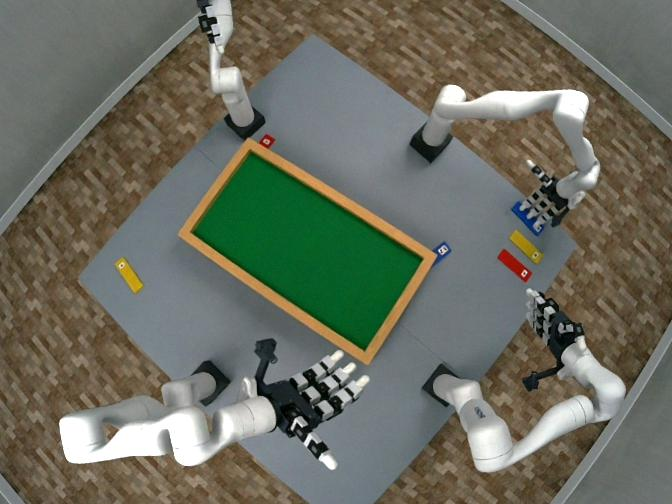

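>>> move(
  arm3={"joints": {"joint1_rad": -1.9168, "joint2_rad": 0.7591, "joint4_rad": 1.8105, "joint5_rad": 0.0089, "joint6_rad": 0.569, "joint7_rad": -1.9602}, "min_time_s": 1.5},
)

>>> move(
  arm3={"joints": {"joint1_rad": -1.954, "joint2_rad": 0.6754, "joint4_rad": 2.0514, "joint5_rad": 0.0122, "joint6_rad": 0.4121, "joint7_rad": -1.9211}, "min_time_s": 1.5},
)

>>> move(
  arm3={"joints": {"joint1_rad": -1.7783, "joint2_rad": 0.6577, "joint4_rad": 2.1042, "joint5_rad": 0.0128, "joint6_rad": 0.3765, "joint7_rad": -1.7461}, "min_time_s": 1.5},
  cameras=["arm3_cam_wrist", "cam_high"],
)

Scene clock: 200.53 s.
Joint torques (N m): arm1=[0.07 -6.9 -0.35 -11.25 -0.64 -2.59 0.28] | arm2=[0.21 -5.94 -0.67 -8.37 -1.4 -0.12 0.41] | arm3=[0.17 -17.98 -0.67 -1.3 -0.34 0.25 -0.12] | arm4=[-0.35 12.07 0.74 -3.89 0 -1.6 -0.05]
Motor temperatures (°C): arm1=[32 35 27 32 36 39 37] | arm2=[33 34 31 32 37 41 47] | arm3=[37 33 29 34 33 33 35] | arm4=[33 31 30 34 32 31 42]
Flange force (N): arm1=[3.6 -1.1 1.4] | arm2=[0.0 -3.1 -0.7] | arm3=[10.4 -4.0 0.0] | arm4=[-1.1 2.3 -1.9]
move: arm3 done
Joint velocities: within noise
arm1, arm2: as last shown
arm3.joint_positions: joint1_rad=-1.917 joint2_rad=+0.759 joint3_rad=+0.000 joint4_rad=+1.810 joint5_rad=+0.009 joint6_rad=+0.569 joint7_rad=-1.960 hand_index_mcp=+0.523 hand_index_abd=-0.013 hand_index_pip=+0.337 hand_index_dip=+0.464 hand_middle_mcp=+0.524 hand_middle_abd=-0.012 hand_middle_pip=+0.337 hand_middle_dip=+0.464 hand_ring_mcp=+0.525 hand_ring_abd=-0.013 hand_ring_pip=+0.336 hand_ring_dip=+0.465 hand_thumb_cmc=+0.713 hand_thumb_axl=+0.677 hand_thumb_mcp=+0.223 hand_thumb_ipl=+0.168 hand_current_limit=+0.400 hand_speed=-0.600
arm3.joint_status: all done
arm3.hand_state: blocked,goal,blocked,goal,blocked,goal,blocked,goal,blocked,goal,blocked,goal,goal,goal,goal,goal
arm3.index_mcp_current_ma: -37
arm3.index_abd_current_ma: -10
arm3.index_pip_current_ma: -26
arm3.index_dip_current_ma: -15
arm3.middle_mcp_current_ma: -35
arm3.middle_abd_current_ma: -10
arm3.middle_pip_current_ma: -26
arm3.middle_dip_current_ma: -15
arm3.ring_mcp_current_ma: -34
arm3.ring_abd_current_ma: -11
arm3.ring_pip_current_ma: -28
arm3.ring_dip_current_ma: -13
arm3.thumb_cmc_current_ma: 0
arm3.thumb_axl_current_ma: 0
arm3.thumb_mcp_current_ma: -2
arm3.thumb_ipl_current_ma: 0
arm3.hand_goal_index_mcp: 0.548
arm3.hand_goal_index_abd: 0.000
arm3.hand_goal_index_pip: 0.358
arm3.hand_goal_index_dip: 0.478
arm3.hand_goal_middle_mcp: 0.548
arm3.hand_goal_middle_abd: 0.000
arm3.hand_goal_middle_pip: 0.358
arm3.hand_goal_middle_dip: 0.478
arm3.hand_goal_ring_mcp: 0.548
arm3.hand_goal_ring_abd: 0.000
arm3.hand_goal_ring_pip: 0.358
arm3.hand_goal_ring_dip: 0.478
arm3.hand_goal_thumb_cmc: 0.714
arm3.hand_goal_thumb_axl: 0.678
arm3.hand_goal_thumb_mcp: 0.226
arm3.hand_goal_thumb_ipl: 0.168
arm3.hand: x=-0.6833 y=+0.4160 z=+0.8318 quat_wxyz=(+0.000, +0.735, +0.678, +0.000) (m; scene frame)
arm4.joint_positions: joint1_rad=+0.750 joint2_rad=-1.000 joint3_rad=+0.000 joint4_rad=+1.346 joint5_rad=-0.124 joint6_rad=+2.019 joint7_rad=+1.794 hand_index_mcp=+0.753 hand_index_abd=+0.000 hand_index_pip=+0.577 hand_index_dip=+0.696 hand_middle_mcp=+0.753 hand_middle_abd=+0.000 hand_middle_pip=+0.577 hand_middle_dip=+0.696 hand_ring_mcp=+0.753 hand_ring_abd=+0.000 hand_ring_pip=+0.577 hand_ring_dip=+0.696 hand_thumb_cmc=+0.714 hand_thumb_axl=+0.677 hand_thumb_mcp=+0.224 hand_thumb_ipl=+0.168 hand_current_limit=+0.400 hand_speed=-0.600
arm4.joint_status: not commanded
arm4.hand_state: goal,goal,goal,goal,goal,goal,goal,goal,goal,goal,goal,goal,goal,goal,goal,goal
arm4.index_mcp_current_ma: 0
arm4.index_abd_current_ma: 0
arm4.index_pip_current_ma: 0
arm4.index_dip_current_ma: 0
arm4.middle_mcp_current_ma: 0
arm4.middle_abd_current_ma: 0
arm4.middle_pip_current_ma: 0
arm4.middle_dip_current_ma: 0
arm4.ring_mcp_current_ma: 0
arm4.ring_abd_current_ma: 0
arm4.ring_pip_current_ma: 0
arm4.ring_dip_current_ma: 0
arm4.thumb_cmc_current_ma: 0
arm4.thumb_axl_current_ma: 0
arm4.thumb_mcp_current_ma: 0
arm4.thumb_ipl_current_ma: 0
arm4.hand_goal_index_mcp: 0.754
arm4.hand_goal_index_abd: 0.000
arm4.hand_goal_index_pip: 0.576
arm4.hand_goal_index_dip: 0.696
arm4.hand_goal_middle_mcp: 0.754
arm4.hand_goal_middle_abd: 0.000
arm4.hand_goal_middle_pip: 0.576
arm4.hand_goal_middle_dip: 0.696
arm4.hand_goal_ring_mcp: 0.754
arm4.hand_goal_ring_abd: 0.000
arm4.hand_goal_ring_pip: 0.576
arm4.hand_goal_ring_dip: 0.696
arm4.hand_goal_thumb_cmc: 0.714
arm4.hand_goal_thumb_axl: 0.678
arm4.hand_goal_thumb_mcp: 0.226
arm4.hand_goal_thumb_ipl: 0.168
arm4.hand: x=-0.3203 y=-0.6152 z=+1.3861 quat_wxyz=(+0.351, -0.484, +0.789, +0.143) (m; scene frame)
pictures: none

Scene clock: 202.40 s.
Joint torques (N m): arm1=[0.05 -6.95 -0.33 -11.25 -0.61 -2.62 0.25] | arm2=[0.22 -5.99 -0.68 -8.4 -1.44 -0.13 0.35] | arm3=[0.21 -15.96 -0.62 -0.39 -0.29 0.25 -0.13] | arm4=[-0.44 12.11 0.68 -3.91 -0.01 -1.61 0.05]
Motor temperatures (°C): arm1=[32 35 27 32 36 39 37] | arm2=[33 34 31 32 37 41 47] | arm3=[37 33 29 33 33 33 35] | arm4=[33 31 30 34 32 31 42]
Flange force (N): arm1=[3.4 -1.1 1.4] | arm2=[0.3 -3.2 -0.7] | arm3=[9.3 -3.3 1.1] | arm4=[-1.0 2.5 -1.8]
move: arm3 done
Joint velocities: within noise
arm1, arm2, arm4: as last shown
arm3.joint_positions: joint1_rad=-1.954 joint2_rad=+0.675 joint3_rad=+0.000 joint4_rad=+2.051 joint5_rad=+0.012 joint6_rad=+0.412 joint7_rad=-1.921 hand_index_mcp=+0.525 hand_index_abd=-0.013 hand_index_pip=+0.338 hand_index_dip=+0.464 hand_middle_mcp=+0.526 hand_middle_abd=-0.012 hand_middle_pip=+0.338 hand_middle_dip=+0.464 hand_ring_mcp=+0.526 hand_ring_abd=-0.013 hand_ring_pip=+0.338 hand_ring_dip=+0.465 hand_thumb_cmc=+0.713 hand_thumb_axl=+0.677 hand_thumb_mcp=+0.223 hand_thumb_ipl=+0.168 hand_current_limit=+0.400 hand_speed=-0.600
arm3.joint_status: all done
arm3.hand_state: blocked,goal,goal,goal,blocked,goal,goal,goal,blocked,goal,blocked,goal,goal,goal,goal,goal
arm3.index_mcp_current_ma: -34
arm3.index_abd_current_ma: -10
arm3.index_pip_current_ma: -24
arm3.index_dip_current_ma: -15
arm3.middle_mcp_current_ma: -32
arm3.middle_abd_current_ma: -10
arm3.middle_pip_current_ma: -24
arm3.middle_dip_current_ma: -15
arm3.ring_mcp_current_ma: -30
arm3.ring_abd_current_ma: -11
arm3.ring_pip_current_ma: -25
arm3.ring_dip_current_ma: -13
arm3.thumb_cmc_current_ma: 0
arm3.thumb_axl_current_ma: 0
arm3.thumb_mcp_current_ma: -2
arm3.thumb_ipl_current_ma: 0
arm3.hand_goal_index_mcp: 0.548
arm3.hand_goal_index_abd: 0.000
arm3.hand_goal_index_pip: 0.358
arm3.hand_goal_index_dip: 0.478
arm3.hand_goal_middle_mcp: 0.548
arm3.hand_goal_middle_abd: 0.000
arm3.hand_goal_middle_pip: 0.358
arm3.hand_goal_middle_dip: 0.478
arm3.hand_goal_ring_mcp: 0.548
arm3.hand_goal_ring_abd: 0.000
arm3.hand_goal_ring_pip: 0.358
arm3.hand_goal_ring_dip: 0.478
arm3.hand_goal_thumb_cmc: 0.714
arm3.hand_goal_thumb_axl: 0.678
arm3.hand_goal_thumb_mcp: 0.226
arm3.hand_goal_thumb_ipl: 0.168
arm3.hand: x=-0.6744 y=+0.3521 z=+0.8319 quat_wxyz=(+0.000, +0.707, +0.707, +0.000) (m; scene frame)
pictures: none

Scene clock: 204.23 s.
Joint torques (N m): arm1=[0.03 -6.9 -0.34 -11.23 -0.67 -2.59 0.24] | arm2=[0.31 -6.05 -0.58 -8.39 -1.43 -0.13 0.38] | arm3=[0.91 -14.74 0.23 -0.2 -0.02 0.03 -0.1] | arm4=[-0.44 12.03 0.65 -3.9 -0.01 -1.6 0.01]
Motor temperatures (°C): arm1=[32 35 27 32 36 39 37] | arm2=[33 34 31 32 37 41 47] | arm3=[37 33 29 33 33 33 35] | arm4=[33 31 30 34 32 31 42]
Flange force (N): arm1=[3.5 -1.0 1.4] | arm2=[-0.1 -3.3 -0.5] | arm3=[8.7 -3.4 -1.3] | arm4=[-1.2 2.3 -2.0]
move: arm3 done
Joint velocities: within noise
arm1, arm2, arm4: as last shown
arm3.joint_positions: joint1_rad=-1.778 joint2_rad=+0.658 joint3_rad=+0.000 joint4_rad=+2.104 joint5_rad=+0.013 joint6_rad=+0.377 joint7_rad=-1.746 hand_index_mcp=+0.528 hand_index_abd=-0.003 hand_index_pip=+0.338 hand_index_dip=+0.464 hand_middle_mcp=+0.529 hand_middle_abd=-0.003 hand_middle_pip=+0.339 hand_middle_dip=+0.464 hand_ring_mcp=+0.530 hand_ring_abd=-0.004 hand_ring_pip=+0.338 hand_ring_dip=+0.465 hand_thumb_cmc=+0.713 hand_thumb_axl=+0.677 hand_thumb_mcp=+0.223 hand_thumb_ipl=+0.168 hand_current_limit=+0.400 hand_speed=-0.600
arm3.joint_status: all done
arm3.hand_state: blocked,goal,goal,goal,goal,goal,goal,goal,goal,goal,blocked,goal,goal,goal,goal,goal
arm3.index_mcp_current_ma: -27
arm3.index_abd_current_ma: -1
arm3.index_pip_current_ma: -24
arm3.index_dip_current_ma: -15
arm3.middle_mcp_current_ma: -25
arm3.middle_abd_current_ma: -1
arm3.middle_pip_current_ma: -23
arm3.middle_dip_current_ma: -15
arm3.ring_mcp_current_ma: -24
arm3.ring_abd_current_ma: -2
arm3.ring_pip_current_ma: -25
arm3.ring_dip_current_ma: -13
arm3.thumb_cmc_current_ma: 0
arm3.thumb_axl_current_ma: 0
arm3.thumb_mcp_current_ma: -2
arm3.thumb_ipl_current_ma: 0
arm3.hand_goal_index_mcp: 0.548
arm3.hand_goal_index_abd: 0.000
arm3.hand_goal_index_pip: 0.358
arm3.hand_goal_index_dip: 0.478
arm3.hand_goal_middle_mcp: 0.548
arm3.hand_goal_middle_abd: 0.000
arm3.hand_goal_middle_pip: 0.358
arm3.hand_goal_middle_dip: 0.478
arm3.hand_goal_ring_mcp: 0.548
arm3.hand_goal_ring_abd: 0.000
arm3.hand_goal_ring_pip: 0.358
arm3.hand_goal_ring_dip: 0.478
arm3.hand_goal_thumb_cmc: 0.714
arm3.hand_goal_thumb_axl: 0.678
arm3.hand_goal_thumb_mcp: 0.226
arm3.hand_goal_thumb_ipl: 0.168
arm3.hand: x=-0.6044 y=+0.3490 z=+0.8320 quat_wxyz=(+0.000, +0.707, +0.707, +0.000) (m; scene frame)
pictures: arm3_cam_wrist, cam_high
camera_calibration:
arm3_cam_wrist: T_world_to_cam=[[0.610198, -0.791402, 0.0366126, 0.651219], [-0.581646, -0.416134, 0.698942, -0.828919], [-0.537909, -0.447789, -0.71424, 0.554584], [0, 0, 0, 1]] pos_world=[-0.581195, 0.418771, 0.95163]

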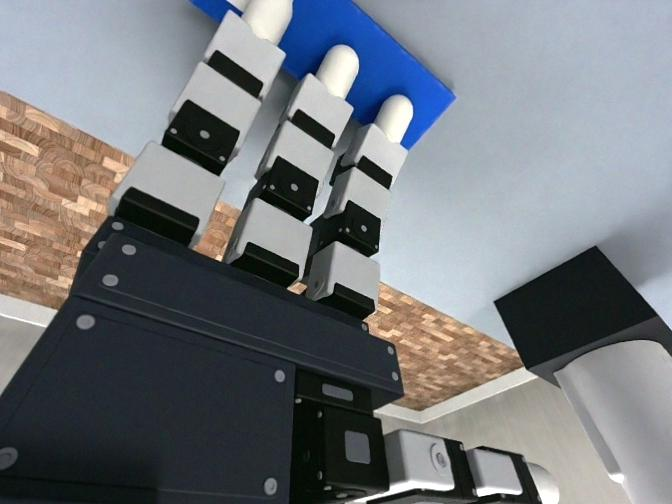

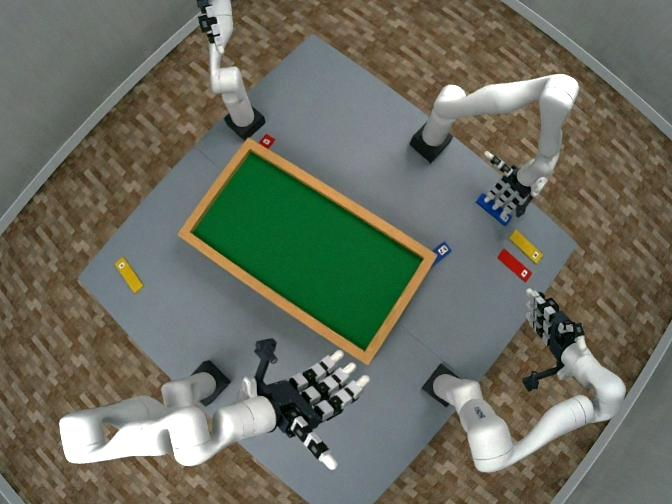

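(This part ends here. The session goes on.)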